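# Seat a loose fuse into an empty clip-style fuse holder

## Task

Push the loose fuse down into the empty fuse holder so that each of its two end caps rests on the bottom of its clip, while the holder stays lying flat on the bench.

## Robot and tools

Robot: two arms, left_arm and right_arm, mounted on opposite sides of a table. left_arm's base is on the +y side; the arm names do not match left or right in the images. Each arm ends in a parallel gripper whose fingers point along the gripper's own +x axis and close along its y axis. The reported end_effector_position is the point between the fingers, about 3 to 4 cm behind the tips. Only the last 1.5 cm of each finger's inner face is flat.

Frame: everything uses the scene frame. The origin is the table centre, +z is up, and the table top is at z = 0.020 m. Positions are in metres, orientations are quaternions (w, x, y, z), velocities in m/s and rad/s.

Row layout, shared by execute_actions and move: 14 numbers, each in -1 to 1. The first seven belong to left_arm: dx, dy, dz, rx, ry, rz, opening; the next seven are the same for right_arm. Both arms are always included. dx, dy, dz are an offset along scene axes, and rx, ry, rz form one rotation vector about the gripper's Hand target position; all six count from the arm's Hand target as it stood when the action or move began, not from the previous row. Scale: 1.0 equals 0.6 m or 180 degrees. Opening is absolute, not an offset: +1 is fully open (0.080 m), empty fingers touch near -0.78, and values below that do not close them further. Closing from fully open takes at least about 0.6 s. Sending all six pose numbers as 0 re-commands the current Hand target; to leave a gripper unchanged, resend its current opening (0 is itself a command).

execute_actions(actions, cameras): actions is a list of actions; each action is a table of up to 15 rows, one row per 1/30 s control step, with the last row held for any remaining of the 15 steps. Repeating the same offset in a new action moves the hand further. An empty list just reports state and images. Results also list the gripper position at some steps.

move(target, speed, blend, opening_speed, blocking, cameras): drives each gripper in a straight line to its target. target is one 14-number row or a list of up to 15 rows; every row's offsets count from the same starting Hand targets. speed is the path top speed in m/s (0.002 to 2.4, default 0.25; rotation capped at twice that in rad/s), one value or one per target. blend (m) rounds corners between listed targets. opening_speed (0.2 or more, per second on the -1..1 scale) makes finger changes gradual. A changed opening on a later target is applied only after the arms arrive and settle. Paths do not avoid obstacles or the other arm; fast moves overshoot and lag, and hit harder. Keep paths away from an arm's own base to avoid flipping its shoulder. blocking=false returns early while the move continues. The result adds a move: line: done (within 8 mm and 2 degrees), off_target, moving, held, blocked, or fault, plus limits (paced = pose clipped, held = steps withheld). blocked means the gripper stopped well short, usually against something, and now holds there.

wait(seconds 0 to 10): runs the scene with commands held. stop: brakes a running move. zoom_image(camera, region [x0,y0,x1,y1], max 504x504 px): enlarges part of the latest image of cam_high, cam_low, cam_left_wrist or cam_right_wrist (all 896x504). show_instructions: displays the task's reference pictures of the seated fuse. finished_scene: ends the scene permanently.

Reading results: Hand target is the last commanded pose after clipping; the gripper often rests short of it because of friction or weight, especially at long reach, and may droop or tilt. Check position and orientation after each move and correct with an offset. Orientation commands are clipped to within 32 degrees of the measured orientation each step. grip_measured is the measured finger opening on the command scale; when squeezing a hard part it reads up to about 0.067 narrower than the part. To grip, command roughly 0.08 below the reading at first contact. grip_effort_n is motor effort (negative closing), not pad force. Joint velocities 'within noise' means the arm is still. External joint torques estimate outside loads. A MOTOR HOT line warns of heating from holding loads, stretched poses or pushing into unreachable targets.

Cautions: an arm stopped by an object keeps pressing until commanded back past its gripper; do so to release a push. Contact torque at a joint limit (waist 18.2, shoulder 22.5, elbow 22.4, wrist pitch 5.92, wrist yaw 5.9, wrist roll 5.54 N m) freezes that arm for 10 s. Never let the arms or grippers collide or squeeze each other. Press the fuse down slowly and gently, do not release parts while they are moving, do not tip the holder, and never let anything fall from the table. Loose objects may occasionally get a small push from outside.

Each tool is called after "Emit:" as name(argument=value, ...), one argument or row to a line, values as JSON.

Reference images:

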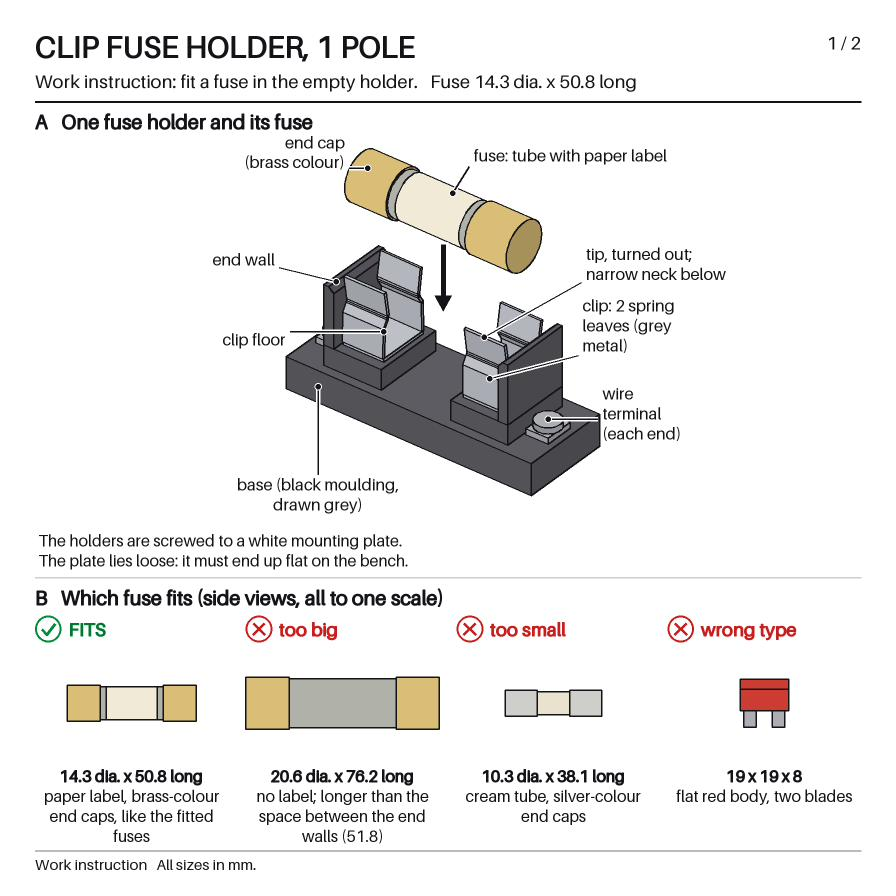

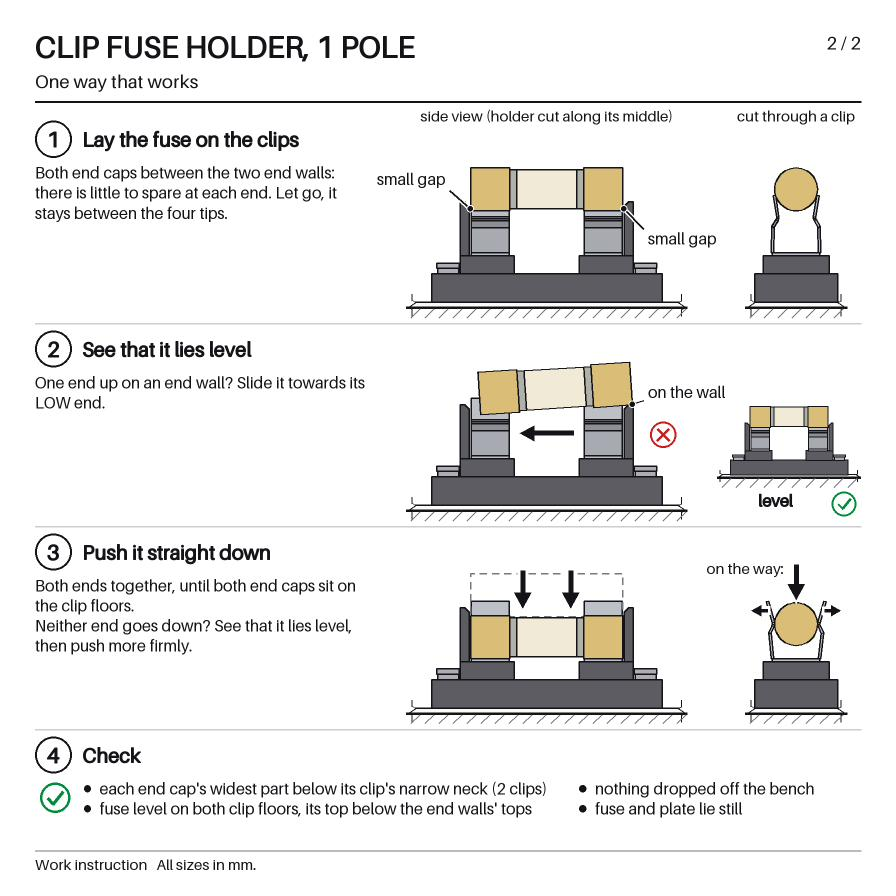

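## Session

Emit:
wait(
  seconds=0,
)

Scene clock: 0.00 s.
left_arm: end_effector_position=(-0.3207, +0.2240, +0.1480) grip_measured=+1.000 grip_effort_n=n/a end_effector_quat_wxyz=(+0.485, +0.336, +0.249, -0.768) | right_arm: end_effector_position=(-0.1922, -0.1339, +0.1924) grip_measured=+0.989 grip_effort_n=n/a end_effector_quat_wxyz=(+0.041, -0.615, -0.012, +0.788)
Joint positions: left_arm=[-1.061 1.535 0.931 -0.342 -0.366 -0.547 0.08] | right_arm=[0.407 1.832 1.62 -1.185 -0.19 -1.104 0.08]
Joint velocities: within noise
Joint torques (N m): no reading
External joint torques (N m): no reading
Motor temperatures (°C): left_arm=[27 27 39 34 43 32] | right_arm=[33 31 34 29 32 32]
Heat: left arm: hottest wrist yaw 43 °C (+0.0 °C/min); right arm: hottest elbow 34 °C (+0.0 °C/min).
Hand target: left_arm -0.3211, +0.2236, +0.1492; -0.485, -0.334, -0.249, +0.769 | right_arm -0.1925, -0.1335, +0.1945; +0.043, -0.613, -0.014, +0.789
Tool commands: left_gripper/opening=+1.0 right_gripper/opening=+0.989246

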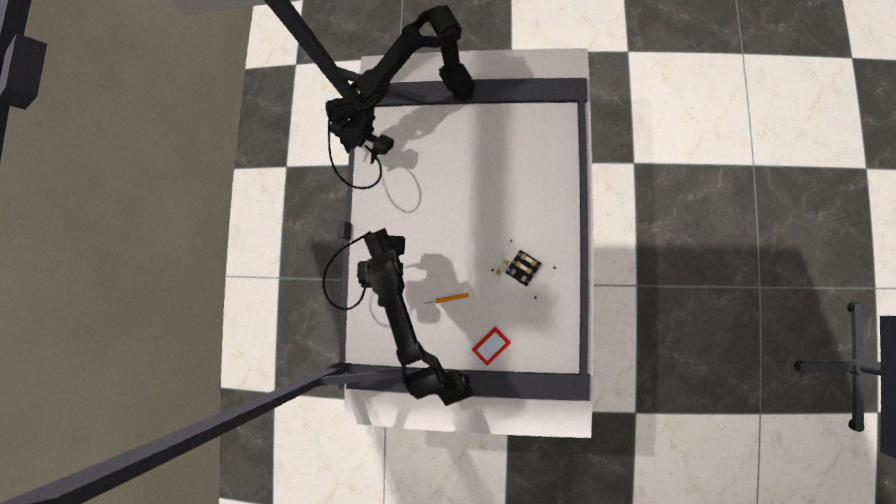

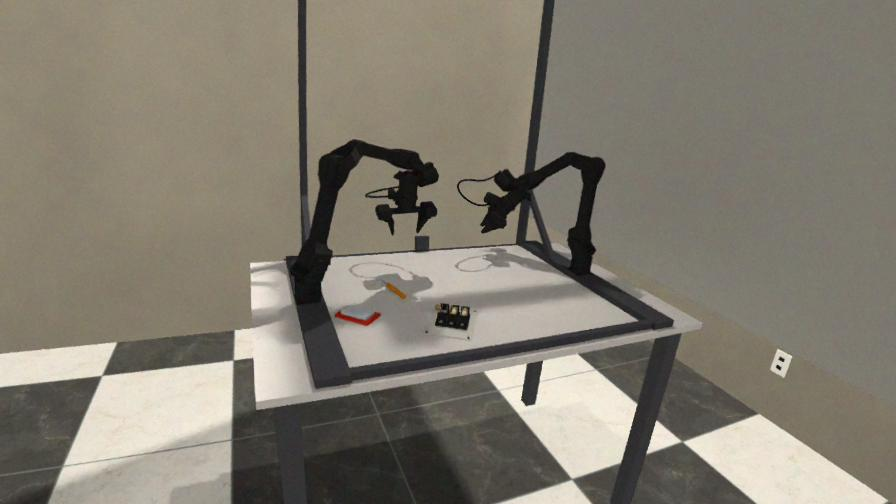

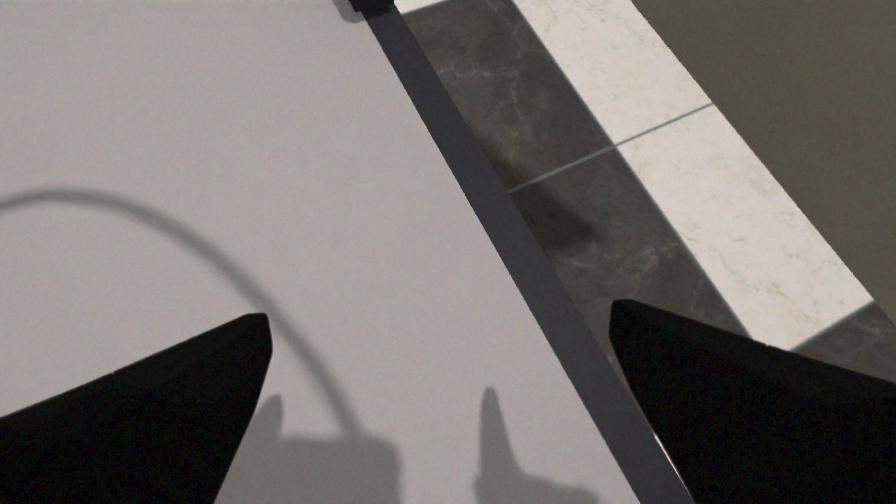

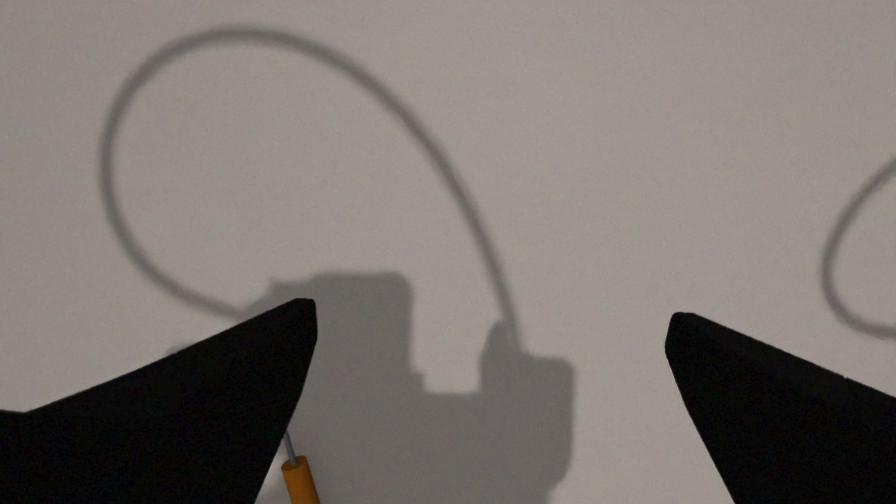

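Emit:
zoom_image(
  camera="cam_high",
  region=[420, 220, 590, 380],
)

Emit:
zoom_image(
  camera="cam_low",
  region=[320, 270, 500, 360],
)

Scaled by 2.965 from the camera's 896x504 image, which has a finer 1280x720 frame.

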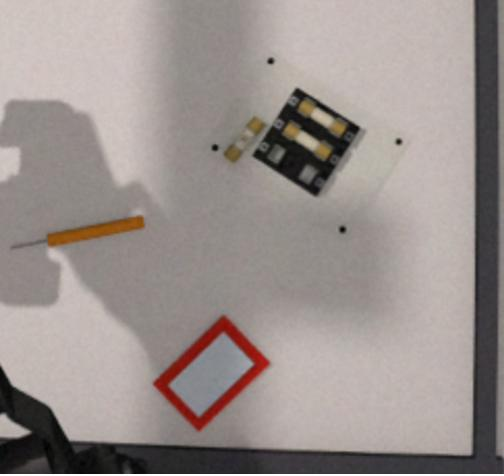

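Scaled by 2.800 from the camera's 896x504 image, which has a finer 1280x720 frame.

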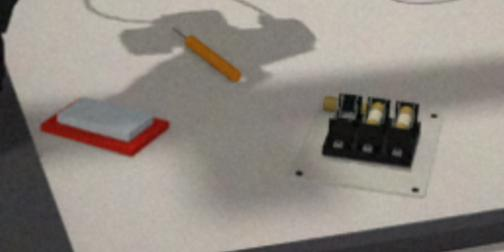

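Emit:
move(
  target=[0,0,0,0,0,0,1,0.4875,0.0725,0.03,0.0145,-0.0858,0.3168,1],
)

Scene clock: 21.43 s.
left_arm: end_effector_position=(-0.3207, +0.2240, +0.1480) grip_measured=+1.000 grip_effort_n=0.7 end_effector_quat_wxyz=(+0.485, +0.336, +0.249, -0.768) | right_arm: end_effector_position=(+0.0992, -0.0919, +0.2125) grip_measured=+0.989 grip_effort_n=1.6 end_effector_quat_wxyz=(+0.324, +0.627, +0.325, -0.629)
Joint positions: left_arm=[-1.061 1.535 0.931 -0.342 -0.366 -0.547 0.08] | right_arm=[-0.299 2.081 2.072 -1.562 -0.003 -2.824 0.08]
Joint velocities: within noise
Joint torques (N m): left_arm=[-0.03 -6.23 5.46 1.26 -0.25 0.02] | right_arm=[-0.08 -7.33 6.19 0.13 0.06 -0.2]
External joint torques (N m): left_arm=[-0.01 -0.28 -0.8 0.03 -0.05 0.02] | right_arm=[-0.14 1.57 0.93 -0.09 0.08 -0.2]
Motor temperatures (°C): left_arm=[27 31 44 36 43 32] | right_arm=[33 33 37 30 32 32]
Heat: left arm: hottest elbow 44 °C (+14.0 °C/min); right arm: hottest elbow 37 °C (+8.4 °C/min).
Hand target: left_arm -0.3211, +0.2236, +0.1492; -0.485, -0.334, -0.249, +0.769 | right_arm +0.0999, -0.0900, +0.2125; +0.326, +0.627, +0.327, -0.627
Off the commanded pose: left_arm 0.001 m, 0 deg | right_arm 0.002 m, 0 deg.
move: done

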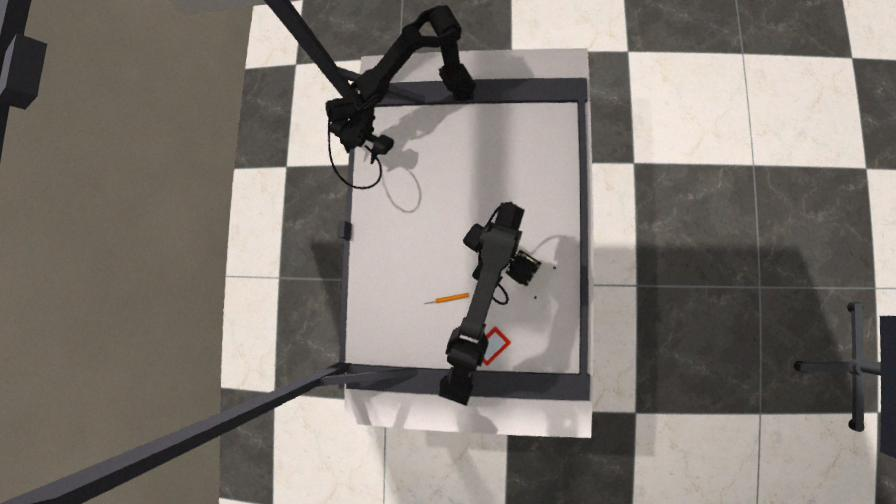

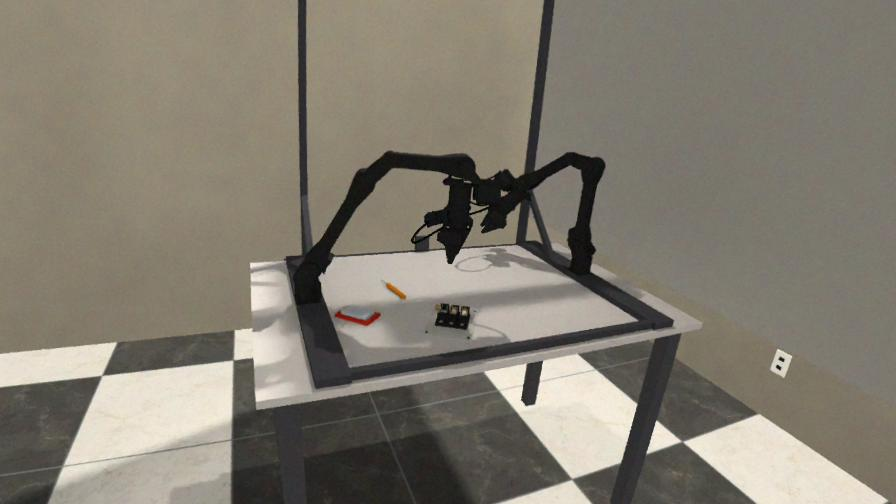

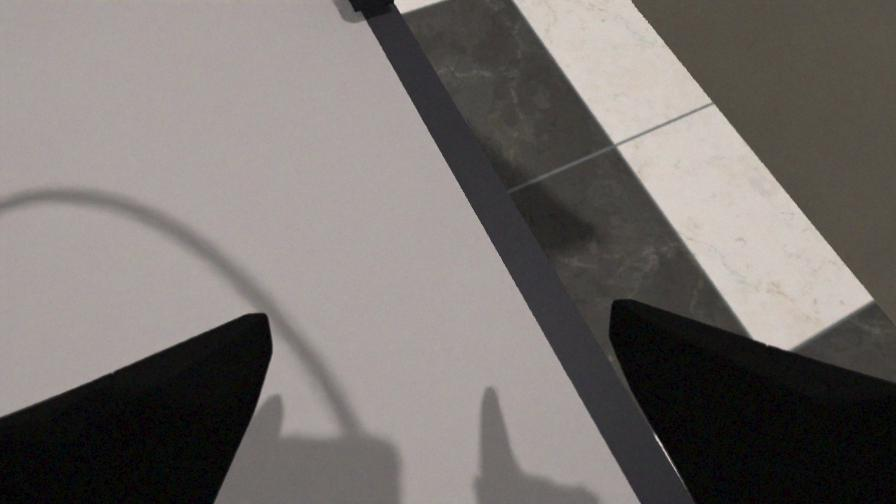

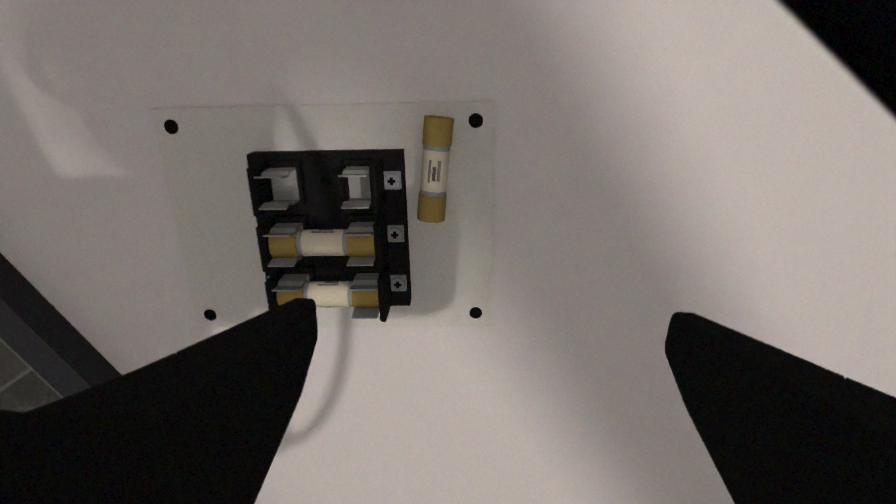

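Emit:
move(
  target=[0,0,0,0,0,0,1,0.0165,-0.025,-0.121,0,0,-0.528,1],
  speed=0.5,
  cameras=["cam_right_wrist"],
)

Scene clock: 52.00 s.
left_arm: end_effector_position=(-0.3207, +0.2240, +0.1480) grip_measured=+1.000 grip_effort_n=1.2 end_effector_quat_wxyz=(+0.485, +0.336, +0.249, -0.768) | right_arm: end_effector_position=(+0.1089, -0.1033, +0.1364) grip_measured=+0.989 grip_effort_n=0.7 end_effector_quat_wxyz=(+0.237, -0.665, +0.243, +0.665)
Joint positions: left_arm=[-1.061 1.535 0.931 -0.342 -0.366 -0.547 0.08] | right_arm=[-0.331 2.031 1.694 -1.242 0 -1.209 0.08]
Joint velocities: within noise
Joint torques (N m): left_arm=[-0.09 -6.2 5.45 1.27 -0.26 0.01] | right_arm=[-0.3 -9.94 4.34 0.5 -0.01 0.14]
External joint torques (N m): left_arm=[-0.09 -0.23 -0.78 0.05 -0.05 0] | right_arm=[-0.29 -1.27 -1.04 0.23 0.03 0.14]
Motor temperatures (°C): left_arm=[27 34 46 38 43 32] | right_arm=[33 39 38 30 32 32]
Heat: left arm: hottest elbow 46 °C (+8.1 °C/min); right arm: hottest shoulder 39 °C (+9.2 °C/min).
Hand target: left_arm -0.3211, +0.2236, +0.1492; -0.485, -0.334, -0.249, +0.769 | right_arm +0.1099, -0.1050, +0.1398; -0.242, +0.665, -0.242, -0.664
Off the commanded pose: left_arm 0.001 m, 0 deg | right_arm 0.004 m, 1 deg.
move: done
Images, in order (width x height): cam_right_wrist 896x504.

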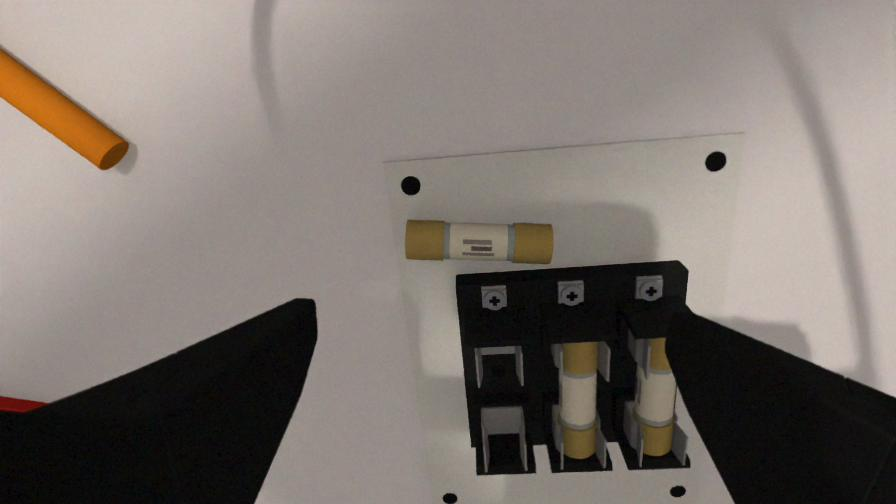

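Emit:
move(
  target=[0,0,0,0,0,0,1,0.0075,-0.006,-0.06,0,0,0,1],
  cameras=["cam_right_wrist"],
)

Scene clock: 63.67 s.
left_arm: end_effector_position=(-0.3207, +0.2240, +0.1480) grip_measured=+1.000 grip_effort_n=0.7 end_effector_quat_wxyz=(+0.485, +0.336, +0.249, -0.768) | right_arm: end_effector_position=(+0.1136, -0.1065, +0.1065) grip_measured=+0.989 grip_effort_n=1.2 end_effector_quat_wxyz=(+0.246, -0.664, +0.240, +0.664)
Joint positions: left_arm=[-1.061 1.535 0.931 -0.342 -0.366 -0.547 0.08] | right_arm=[-0.345 2.03 1.571 -1.104 0 -1.214 0.08]
Joint velocities: within noise
Joint torques (N m): left_arm=[-0.03 -6.22 5.48 1.25 -0.26 0.02] | right_arm=[-0.03 -7.8 4.47 0.53 -0.02 -0.19]
External joint torques (N m): left_arm=[-0.07 -0.22 -0.81 0.02 -0.05 0.01] | right_arm=[-0.08 0.77 -0.89 0.21 0.03 -0.19]
Motor temperatures (°C): left_arm=[27 35 47 38 43 32] | right_arm=[33 42 38 30 31 32]
Heat: left arm: hottest elbow 47 °C (+6.0 °C/min); right arm: hottest shoulder 42 °C (+11.1 °C/min).
Hand target: left_arm -0.3211, +0.2236, +0.1492; -0.485, -0.334, -0.249, +0.769 | right_arm +0.1143, -0.1085, +0.1038; -0.242, +0.665, -0.242, -0.664
Off the commanded pose: left_arm 0.001 m, 0 deg | right_arm 0.003 m, 0 deg.
move: done
Images, in order (width x height): cam_right_wrist 896x504.

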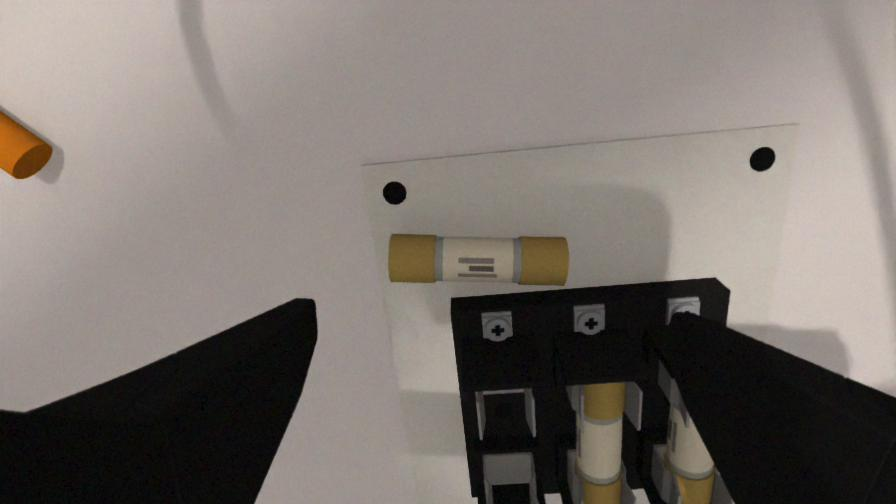

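Emit:
move(
  target=[0,0,0,0,0,0,1,-0.0077,0.0065,-0.033,0,0,0,1],
  speed=0.15,
  cameras=["cam_right_wrist","cam_low"],
)

Emit:
zoom_image(
  camera="cam_low",
  region=[390, 250, 510, 350],
)

Scene clock: 74.40 s.
left_arm: end_effector_position=(-0.3207, +0.2240, +0.1480) grip_measured=+1.000 grip_effort_n=1.2 end_effector_quat_wxyz=(+0.485, +0.336, +0.249, -0.768) | right_arm: end_effector_position=(+0.1112, -0.1033, +0.0881) grip_measured=+0.989 grip_effort_n=0.7 end_effector_quat_wxyz=(+0.246, -0.665, +0.237, +0.665)
Joint positions: left_arm=[-1.061 1.535 0.931 -0.342 -0.366 -0.547 0.08] | right_arm=[-0.336 2.053 1.531 -1.037 0 -1.209 0.08]
Joint velocities: within noise
Joint torques (N m): left_arm=[-0.05 -6.25 5.47 1.25 -0.27 0.02] | right_arm=[0.1 -7.48 4.04 0.54 -0.01 0.15]
External joint torques (N m): left_arm=[-0.04 -0.24 -0.85 0 -0.06 0.01] | right_arm=[0.09 1.17 -1.21 0.24 0.04 0.15]
Motor temperatures (°C): left_arm=[27 35 47 38 42 32] | right_arm=[33 41 37 30 31 32]
Heat: left arm: hottest elbow 47 °C (+4.0 °C/min); right arm: hottest shoulder 41 °C (+9.1 °C/min).
Hand target: left_arm -0.3211, +0.2236, +0.1492; -0.485, -0.334, -0.249, +0.769 | right_arm +0.1097, -0.1047, +0.0841; -0.242, +0.665, -0.242, -0.664
Off the commanded pose: left_arm 0.001 m, 0 deg | right_arm 0.005 m, 1 deg.
move: done
Images, in order (width x height): cam_low 896x504, cam_right_wrist 896x504.

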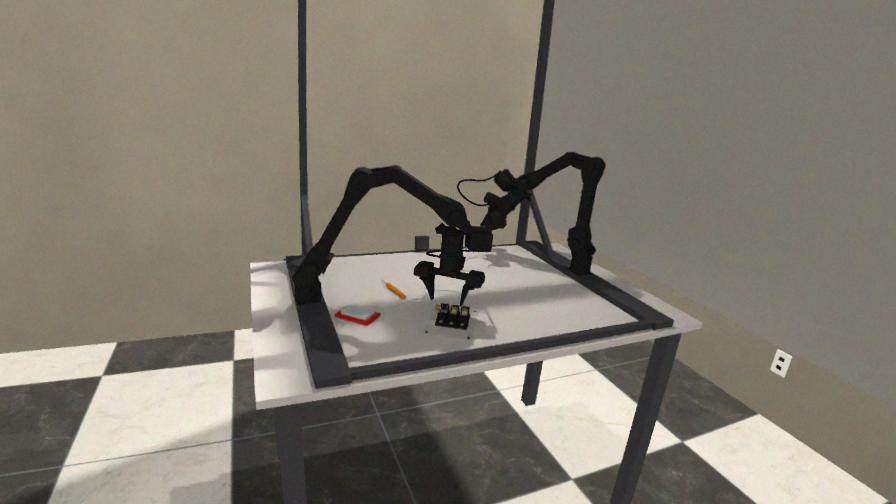

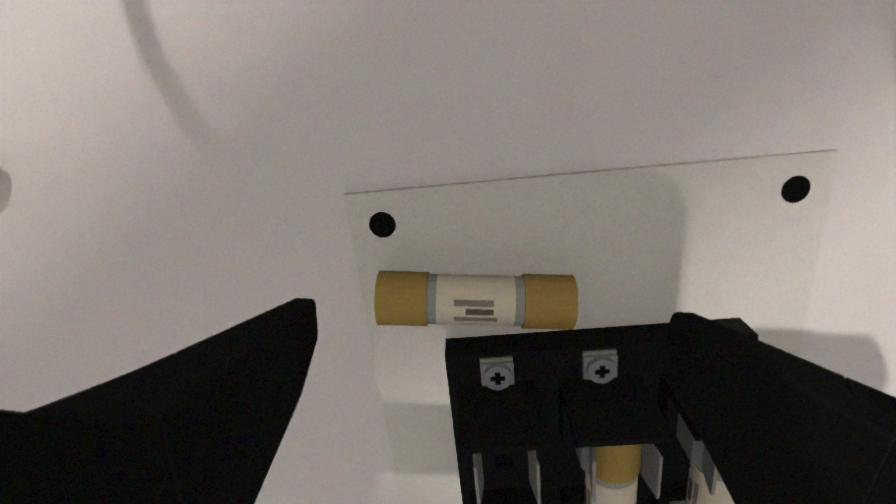

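Scaled by 4.200 from the camera's 896x504 image, which has a finer 1280x720 frame.

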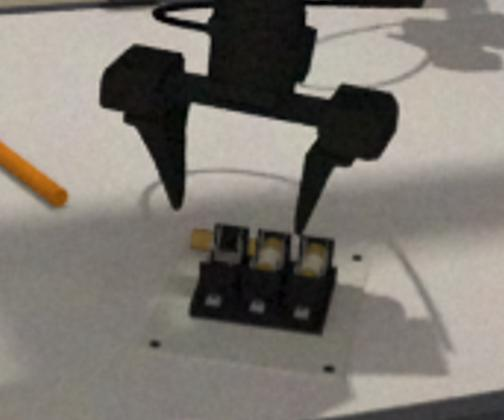

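Emit:
move(
  target=[0,0,0,0,0,0,1,-0.003,0.001,-0.022,0,0,0,1],
  speed=0.08,
  cameras=["cam_right_wrist","cam_low"],
)

Emit:
zoom_image(
  camera="cam_low",
  region=[390, 250, 510, 350],
)

Scene clock: 83.40 s.
left_arm: end_effector_position=(-0.3207, +0.2240, +0.1480) grip_measured=+1.000 grip_effort_n=0.7 end_effector_quat_wxyz=(+0.485, +0.336, +0.249, -0.768) | right_arm: end_effector_position=(+0.1097, -0.1025, +0.0751) grip_measured=+0.989 grip_effort_n=0.7 end_effector_quat_wxyz=(+0.246, -0.664, +0.237, +0.665)
Joint positions: left_arm=[-1.061 1.535 0.931 -0.342 -0.366 -0.547 0.08] | right_arm=[-0.332 2.069 1.5 -0.99 0 -1.204 0.08]
Joint velocities: within noise
Joint torques (N m): left_arm=[-0.05 -6.23 5.47 1.25 -0.27 0.02] | right_arm=[0.37 -7.65 4.24 0.5 -0.03 0.12]
External joint torques (N m): left_arm=[-0.07 -0.27 -0.76 0.04 -0.06 0.02] | right_arm=[0.31 1.1 -0.99 0.18 0.02 0.12]
Motor temperatures (°C): left_arm=[27 35 47 38 42 32] | right_arm=[33 41 37 30 31 32]
Heat: left arm: hottest elbow 47 °C (+3.0 °C/min); right arm: hottest shoulder 41 °C (+7.1 °C/min).
Hand target: left_arm -0.3211, +0.2236, +0.1492; -0.485, -0.334, -0.249, +0.769 | right_arm +0.1079, -0.1041, +0.0708; -0.242, +0.665, -0.242, -0.664
Off the commanded pose: left_arm 0.001 m, 0 deg | right_arm 0.005 m, 1 deg.
move: done
Images, in order (width x height): cam_low 896x504, cam_right_wrist 896x504.

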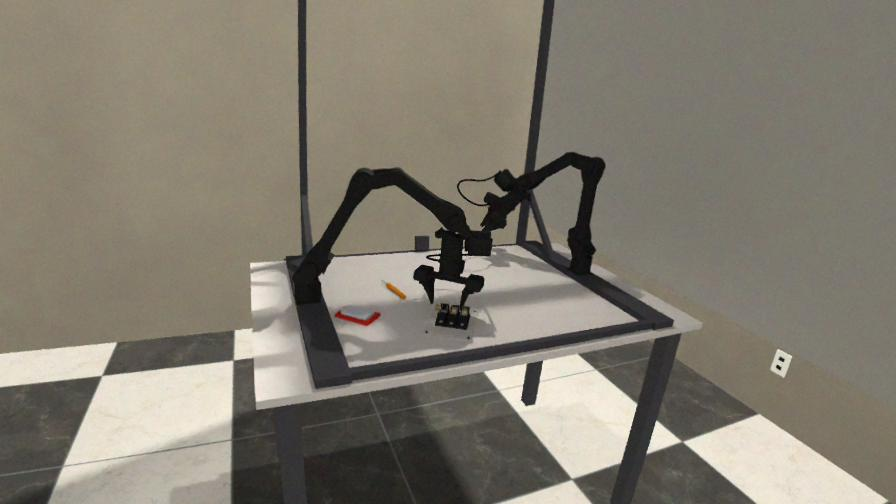

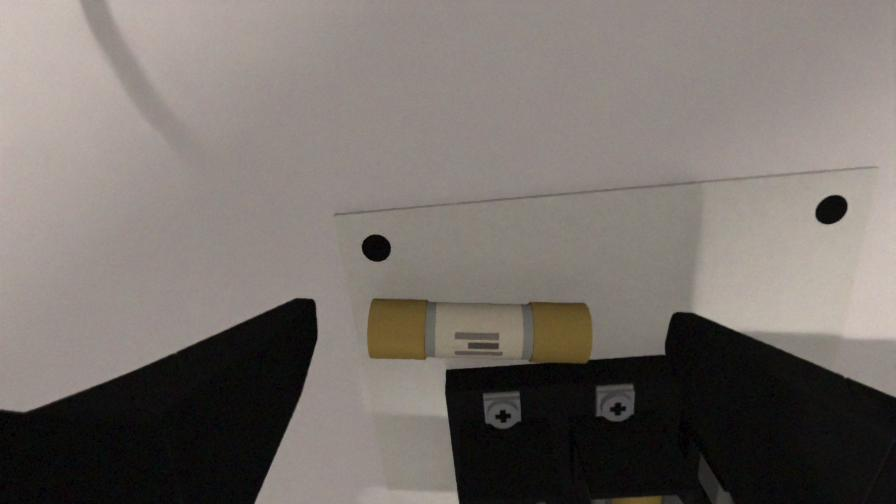

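Scaled by 4.200 from the camera's 896x504 image, which has a finer 1280x720 frame.

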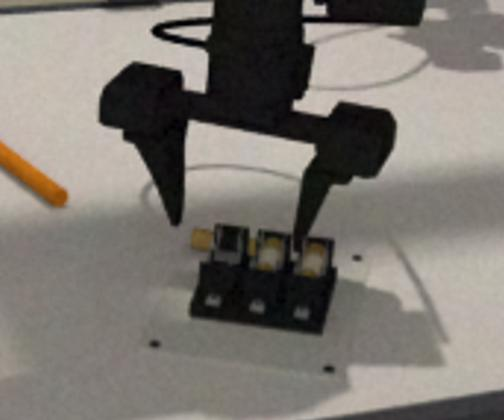

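Emit:
move(
  target=[0,0,0,0,0,0,1,0.0027,0.0032,-0.002,0,0,0,0.5],
  speed=0.08,
  opening_speed=0.7,
  cameras=["cam_right_wrist","cam_low"],
)

Emit:
zoom_image(
  camera="cam_low",
  region=[390, 250, 510, 350],
)

Scene clock: 88.50 s.
left_arm: end_effector_position=(-0.3207, +0.2240, +0.1480) grip_measured=+1.000 grip_effort_n=1.2 end_effector_quat_wxyz=(+0.485, +0.336, +0.249, -0.768) | right_arm: end_effector_position=(+0.1096, -0.1030, +0.0717) grip_measured=+0.503 grip_effort_n=-13.3 end_effector_quat_wxyz=(+0.243, -0.664, +0.241, +0.664)
Joint positions: left_arm=[-1.061 1.535 0.931 -0.342 -0.366 -0.547 0.08] | right_arm=[-0.332 2.078 1.5 -0.99 0 -1.204 0.058]
Joint velocities: within noise
Joint torques (N m): left_arm=[-0.06 -6.24 5.47 1.26 -0.26 0.02] | right_arm=[0.08 -7.33 5.17 0.48 -0.01 0.07]
External joint torques (N m): left_arm=[-0.07 -0.17 -0.84 0.02 -0.05 0.01] | right_arm=[0.11 1.45 -0.04 0.17 0.04 0.07]
Motor temperatures (°C): left_arm=[27 36 47 39 42 32] | right_arm=[33 41 37 30 31 32]
Heat: left arm: hottest elbow 47 °C (+2.0 °C/min); right arm: hottest shoulder 41 °C (+6.1 °C/min).
Hand target: left_arm -0.3211, +0.2236, +0.1492; -0.485, -0.334, -0.249, +0.769 | right_arm +0.1095, -0.1021, +0.0697; -0.242, +0.665, -0.242, -0.664
Off the commanded pose: left_arm 0.001 m, 0 deg | right_arm 0.002 m, 0 deg.
move: done
Images, in order (width x height): cam_low 896x504, cam_right_wrist 896x504.

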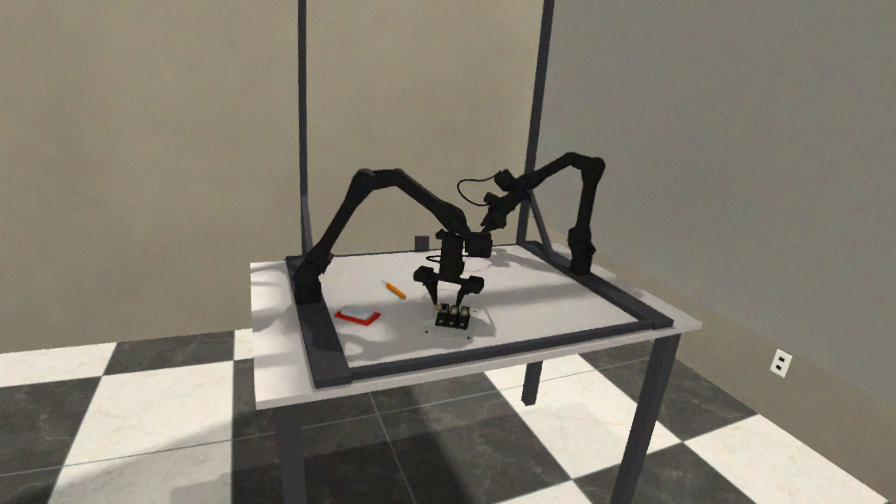

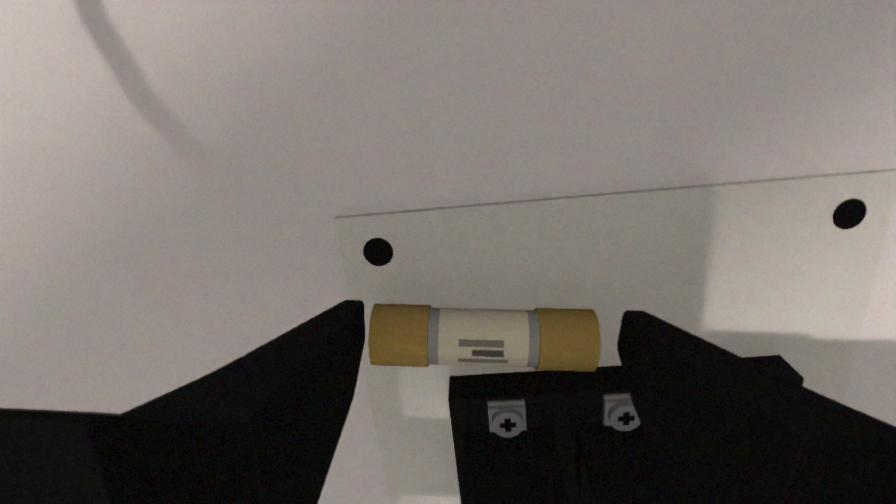

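Scaled by 4.200 from the camera's 896x504 image, which has a finer 1280x720 frame.

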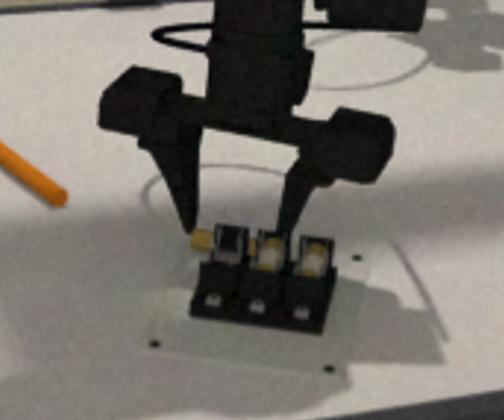

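Emit:
move(
  target=[0,0,0,0,0,0,1,-0.0015,-0.0015,-0.004,0,0,0,0.26],
  speed=0.08,
  opening_speed=0.4,
  cameras=["cam_right_wrist"],
)

Scene clock: 92.30 s.
left_arm: end_effector_position=(-0.3207, +0.2240, +0.1480) grip_measured=+1.000 grip_effort_n=0.7 end_effector_quat_wxyz=(+0.485, +0.336, +0.249, -0.768) | right_arm: end_effector_position=(+0.1102, -0.1012, +0.0717) grip_measured=+0.275 grip_effort_n=-83.0 end_effector_quat_wxyz=(+0.246, -0.664, +0.237, +0.664)
Joint positions: left_arm=[-1.061 1.535 0.931 -0.342 -0.366 -0.547 0.08] | right_arm=[-0.332 2.078 1.5 -0.981 0 -1.204 0.047]
Joint velocities: within noise
Joint torques (N m): left_arm=[-0.05 -6.22 5.49 1.26 -0.26 0.02] | right_arm=[0.35 -7.49 4 0.56 -0.05 0.14]
External joint torques (N m): left_arm=[-0.01 -0.28 -0.75 0.03 -0.06 0.02] | right_arm=[0.29 1.32 -1.21 0.26 0 0.14]
Motor temperatures (°C): left_arm=[27 36 47 39 42 32] | right_arm=[33 40 37 30 31 32]
Heat: left arm: hottest elbow 47 °C (+2.0 °C/min); right arm: hottest shoulder 40 °C (+4.0 °C/min).
Hand target: left_arm -0.3211, +0.2236, +0.1492; -0.485, -0.334, -0.249, +0.769 | right_arm +0.1086, -0.1030, +0.0673; -0.242, +0.665, -0.242, -0.664
Off the commanded pose: left_arm 0.001 m, 0 deg | right_arm 0.005 m, 1 deg.
move: done
Images, in order (width x height): cam_right_wrist 896x504.

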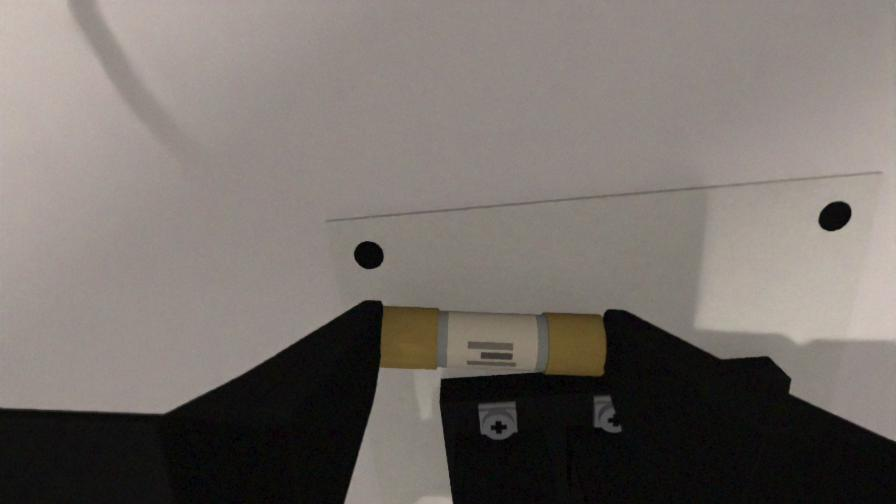

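Emit:
move(
  target=[
    [0,0,0,0,0,0,1,0,0,0.06,0,0,0,0.2],
    [0,0,0,0,0,0,1,-0.09,0.075,0.04,0,0,0,0.2],
  ],
  speed=0.15,
  cameras=["cam_right_wrist"],
)

Scene clock: 98.60 s.
left_arm: end_effector_position=(-0.3207, +0.2240, +0.1480) grip_measured=+1.000 grip_effort_n=0.7 end_effector_quat_wxyz=(+0.485, +0.336, +0.249, -0.768) | right_arm: end_effector_position=(+0.0540, -0.0606, +0.0912) grip_measured=+0.274 grip_effort_n=-83.5 end_effector_quat_wxyz=(+0.240, -0.665, +0.241, +0.665)
Joint positions: left_arm=[-1.061 1.535 0.931 -0.342 -0.366 -0.547 0.08] | right_arm=[-0.171 2.166 1.719 -1.126 0.001 -1.047 0.047]
Joint velocities: within noise
Joint torques (N m): left_arm=[-0.04 -6.22 5.48 1.25 -0.26 0.02] | right_arm=[-0.02 -7.98 6.33 0.26 -0.07 0.14]
External joint torques (N m): left_arm=[-0.1 -0.23 -0.79 0.03 -0.04 0.02] | right_arm=[-0.1 1.52 0.97 -0.03 -0.01 0.14]
Motor temperatures (°C): left_arm=[27 36 47 39 42 32] | right_arm=[33 40 37 30 31 32]
Heat: left arm: hottest elbow 47 °C (+1.0 °C/min); right arm: hottest shoulder 40 °C (+3.0 °C/min).
Hand target: left_arm -0.3211, +0.2236, +0.1492; -0.485, -0.334, -0.249, +0.769 | right_arm +0.0547, -0.0581, +0.0912; -0.242, +0.665, -0.242, -0.664
Off the commanded pose: left_arm 0.001 m, 0 deg | right_arm 0.003 m, 0 deg.
move: done
Images, in order (width x height): cam_right_wrist 896x504.

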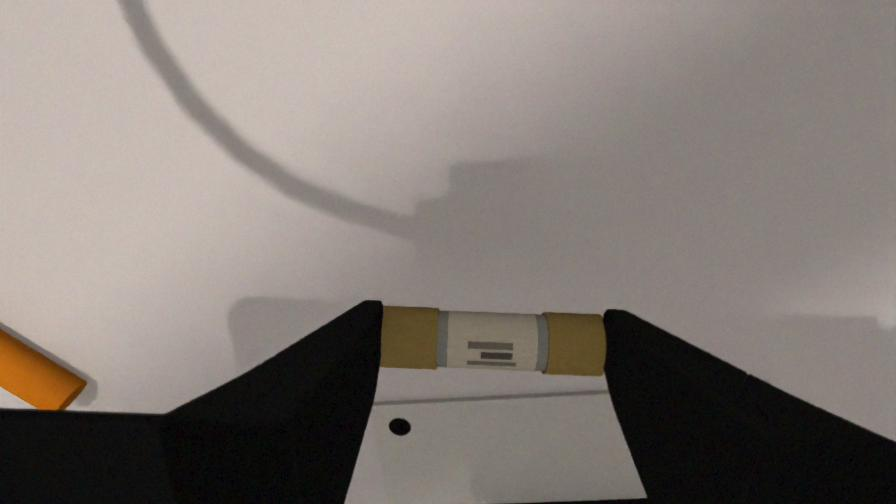

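Emit:
move(
  target=[0,0,0,0,0,0,1,0,0,-0.0375,0,0,0,0.2],
  speed=0.06,
  cameras=["cam_right_wrist"],
)

Scene clock: 103.37 s.
left_arm: end_effector_position=(-0.3207, +0.2240, +0.1480) grip_measured=+1.000 grip_effort_n=0.7 end_effector_quat_wxyz=(+0.485, +0.336, +0.249, -0.768) | right_arm: end_effector_position=(+0.0548, -0.0563, +0.0728) grip_measured=+0.274 grip_effort_n=-83.5 end_effector_quat_wxyz=(+0.244, -0.665, +0.237, +0.665)
Joint positions: left_arm=[-1.061 1.535 0.931 -0.342 -0.366 -0.547 0.08] | right_arm=[-0.171 2.19 1.682 -1.052 0.001 -1.047 0.047]
Joint velocities: within noise
Joint torques (N m): left_arm=[-0.06 -6.25 5.46 1.25 -0.26 0.02] | right_arm=[0.06 -8.28 4.31 0.52 -0.06 0.15]
External joint torques (N m): left_arm=[-0.09 -0.22 -0.83 0.02 -0.04 0.02] | right_arm=[-0.04 1.31 -1 0.2 0 0.15]
Motor temperatures (°C): left_arm=[27 36 47 39 42 32] | right_arm=[33 41 37 30 31 32]
Heat: left arm: hottest elbow 47 °C (+1.0 °C/min); right arm: hottest shoulder 41 °C (+3.0 °C/min).
Hand target: left_arm -0.3211, +0.2236, +0.1492; -0.485, -0.334, -0.249, +0.769 | right_arm +0.0547, -0.0581, +0.0687; -0.242, +0.665, -0.242, -0.664
Off the commanded pose: left_arm 0.001 m, 0 deg | right_arm 0.005 m, 1 deg.
move: done
Images, in order (width x height): cam_right_wrist 896x504.

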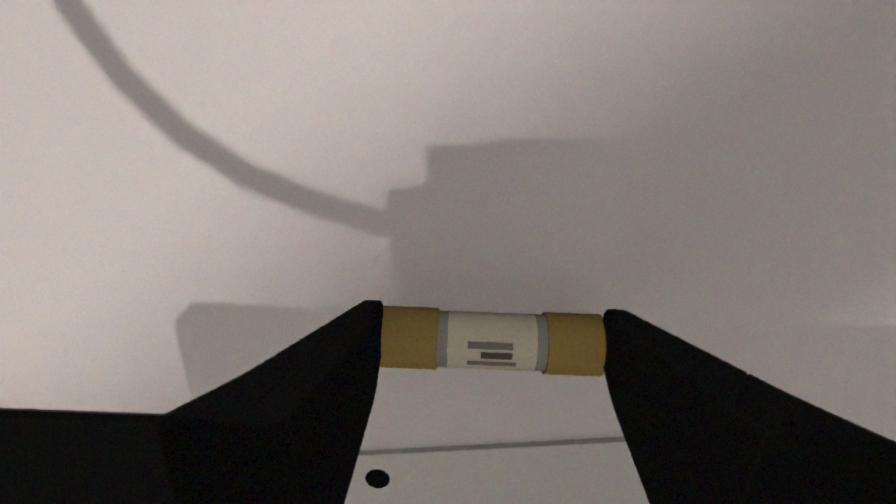

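Emit:
move(
  target=[0,0,0,0,0,0,1,0,0,-0.007,0,0,0,0.2],
  speed=0.04,
  cameras=["cam_right_wrist"],
)

Scene clock: 105.40 s.
left_arm: end_effector_position=(-0.3207, +0.2240, +0.1480) grip_measured=+1.000 grip_effort_n=0.7 end_effector_quat_wxyz=(+0.485, +0.336, +0.249, -0.768) | right_arm: end_effector_position=(+0.0549, -0.0557, +0.0706) grip_measured=+0.274 grip_effort_n=-83.5 end_effector_quat_wxyz=(+0.246, -0.664, +0.235, +0.666)
Joint positions: left_arm=[-1.061 1.535 0.931 -0.342 -0.366 -0.547 0.08] | right_arm=[-0.171 2.191 1.675 -1.04 0.001 -1.047 0.047]
Joint velocities: within noise
Joint torques (N m): left_arm=[-0.06 -6.21 5.45 1.25 -0.26 0.02] | right_arm=[-0.09 -7.96 4 0.69 -0.02 0.16]
External joint torques (N m): left_arm=[-0.06 -0.22 -0.81 0.03 -0.05 0.01] | right_arm=[-0.22 1.64 -1.3 0.37 0.04 0.16]
Motor temperatures (°C): left_arm=[27 36 48 39 42 32] | right_arm=[33 41 37 30 31 32]
Heat: left arm: hottest elbow 48 °C (+2.0 °C/min); right arm: hottest shoulder 41 °C (+3.0 °C/min).
Hand target: left_arm -0.3211, +0.2236, +0.1492; -0.485, -0.334, -0.249, +0.769 | right_arm +0.0547, -0.0581, +0.0645; -0.242, +0.665, -0.242, -0.664
Off the commanded pose: left_arm 0.001 m, 0 deg | right_arm 0.007 m, 1 deg.
move: done
Images, in order (width x height): cam_right_wrist 896x504.

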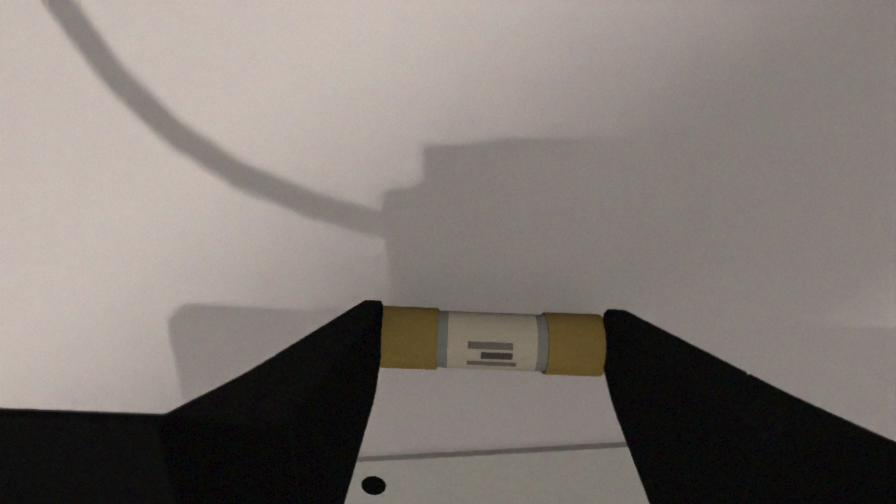

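Emit:
move(
  target=[
    [0,0,0,0,0,0,1,0,0,0.004,0,0,0,0.6],
    [0,0,0,0,0,0,1,0,0.0,0.105,0,0,0,0.6],
  ],
  speed=0.12,
  opening_speed=0.6,
  cameras=["cam_right_wrist"],
)

Scene clock: 110.17 s.
left_arm: end_effector_position=(-0.3207, +0.2240, +0.1480) grip_measured=+1.000 grip_effort_n=0.7 end_effector_quat_wxyz=(+0.485, +0.336, +0.249, -0.768) | right_arm: end_effector_position=(+0.0540, -0.0607, +0.1210) grip_measured=+0.598 grip_effort_n=16.0 end_effector_quat_wxyz=(+0.234, -0.666, +0.247, +0.663)
Joint positions: left_arm=[-1.061 1.535 0.931 -0.342 -0.366 -0.547 0.08] | right_arm=[-0.171 2.162 1.832 -1.259 0.001 -1.047 0.062]
Joint velocities: within noise
Joint torques (N m): left_arm=[-0.03 -6.22 5.46 1.25 -0.26 0.02] | right_arm=[-0.1 -9.91 6.32 0.22 -0.05 0.11]
External joint torques (N m): left_arm=[-0.08 -0.23 -0.8 0.03 -0.05 0.02] | right_arm=[-0.1 -0.31 0.86 -0.06 -0.01 0.11]
Motor temperatures (°C): left_arm=[27 36 48 39 42 32] | right_arm=[33 41 37 30 31 32]
Heat: left arm: hottest elbow 48 °C (+2.0 °C/min); right arm: hottest shoulder 41 °C (+2.0 °C/min).
Hand target: left_arm -0.3211, +0.2236, +0.1492; -0.485, -0.334, -0.249, +0.769 | right_arm +0.0547, -0.0580, +0.1275; -0.242, +0.665, -0.242, -0.664
Off the commanded pose: left_arm 0.001 m, 0 deg | right_arm 0.007 m, 1 deg.
move: done
Images, in order (width x height): cam_right_wrist 896x504.

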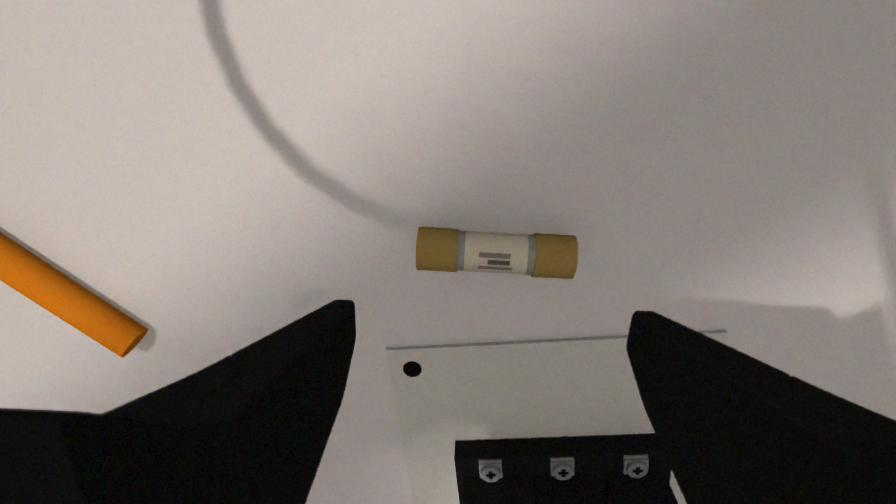

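Emit:
move(
  target=[0,0,0,0,0,0,1,0,0.001,-0.02,0,0,-0.5,0.2],
  speed=0.5,
  cameras=["cam_right_wrist"],
)

Scene clock: 116.50 s.
left_arm: end_effector_position=(-0.3207, +0.2240, +0.1480) grip_measured=+1.000 grip_effort_n=0.7 end_effector_quat_wxyz=(+0.485, +0.336, +0.249, -0.768) | right_arm: end_effector_position=(+0.0548, -0.0563, +0.1176) grip_measured=+0.202 grip_effort_n=-13.3 end_effector_quat_wxyz=(+0.641, -0.299, +0.639, +0.301)
Joint positions: left_arm=[-1.061 1.535 0.931 -0.342 -0.366 -0.547 0.08] | right_arm=[-0.171 2.162 1.818 -1.224 0.001 0.523 0.044]
Joint velocities: within noise
Joint torques (N m): left_arm=[-0.05 -6.2 5.46 1.24 -0.26 0.02] | right_arm=[-0.02 -8.97 4.45 0.58 -0.02 0.15]
External joint torques (N m): left_arm=[-0.02 -0.22 -0.8 0.02 -0.06 0.01] | right_arm=[-0.06 0.5 -0.9 0.29 -0.05 0.15]
Motor temperatures (°C): left_arm=[27 36 48 39 42 32] | right_arm=[32 42 38 30 31 32]
Heat: left arm: hottest elbow 48 °C (+1.0 °C/min); right arm: hottest shoulder 42 °C (+1.0 °C/min).
Hand target: left_arm -0.3211, +0.2236, +0.1492; -0.485, -0.334, -0.249, +0.769 | right_arm +0.0547, -0.0575, +0.1155; +0.641, -0.299, +0.641, +0.298
Off the commanded pose: left_arm 0.001 m, 0 deg | right_arm 0.002 m, 0 deg.
move: done
Images, in order (width x height): cam_right_wrist 896x504.

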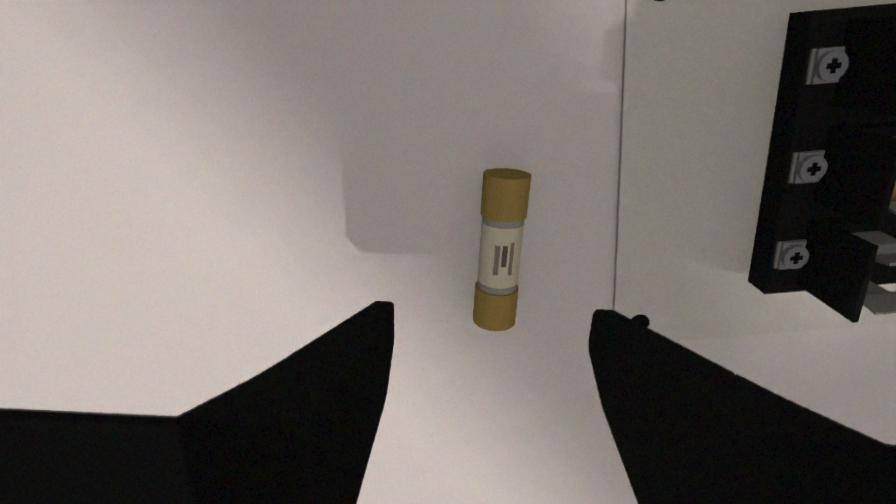

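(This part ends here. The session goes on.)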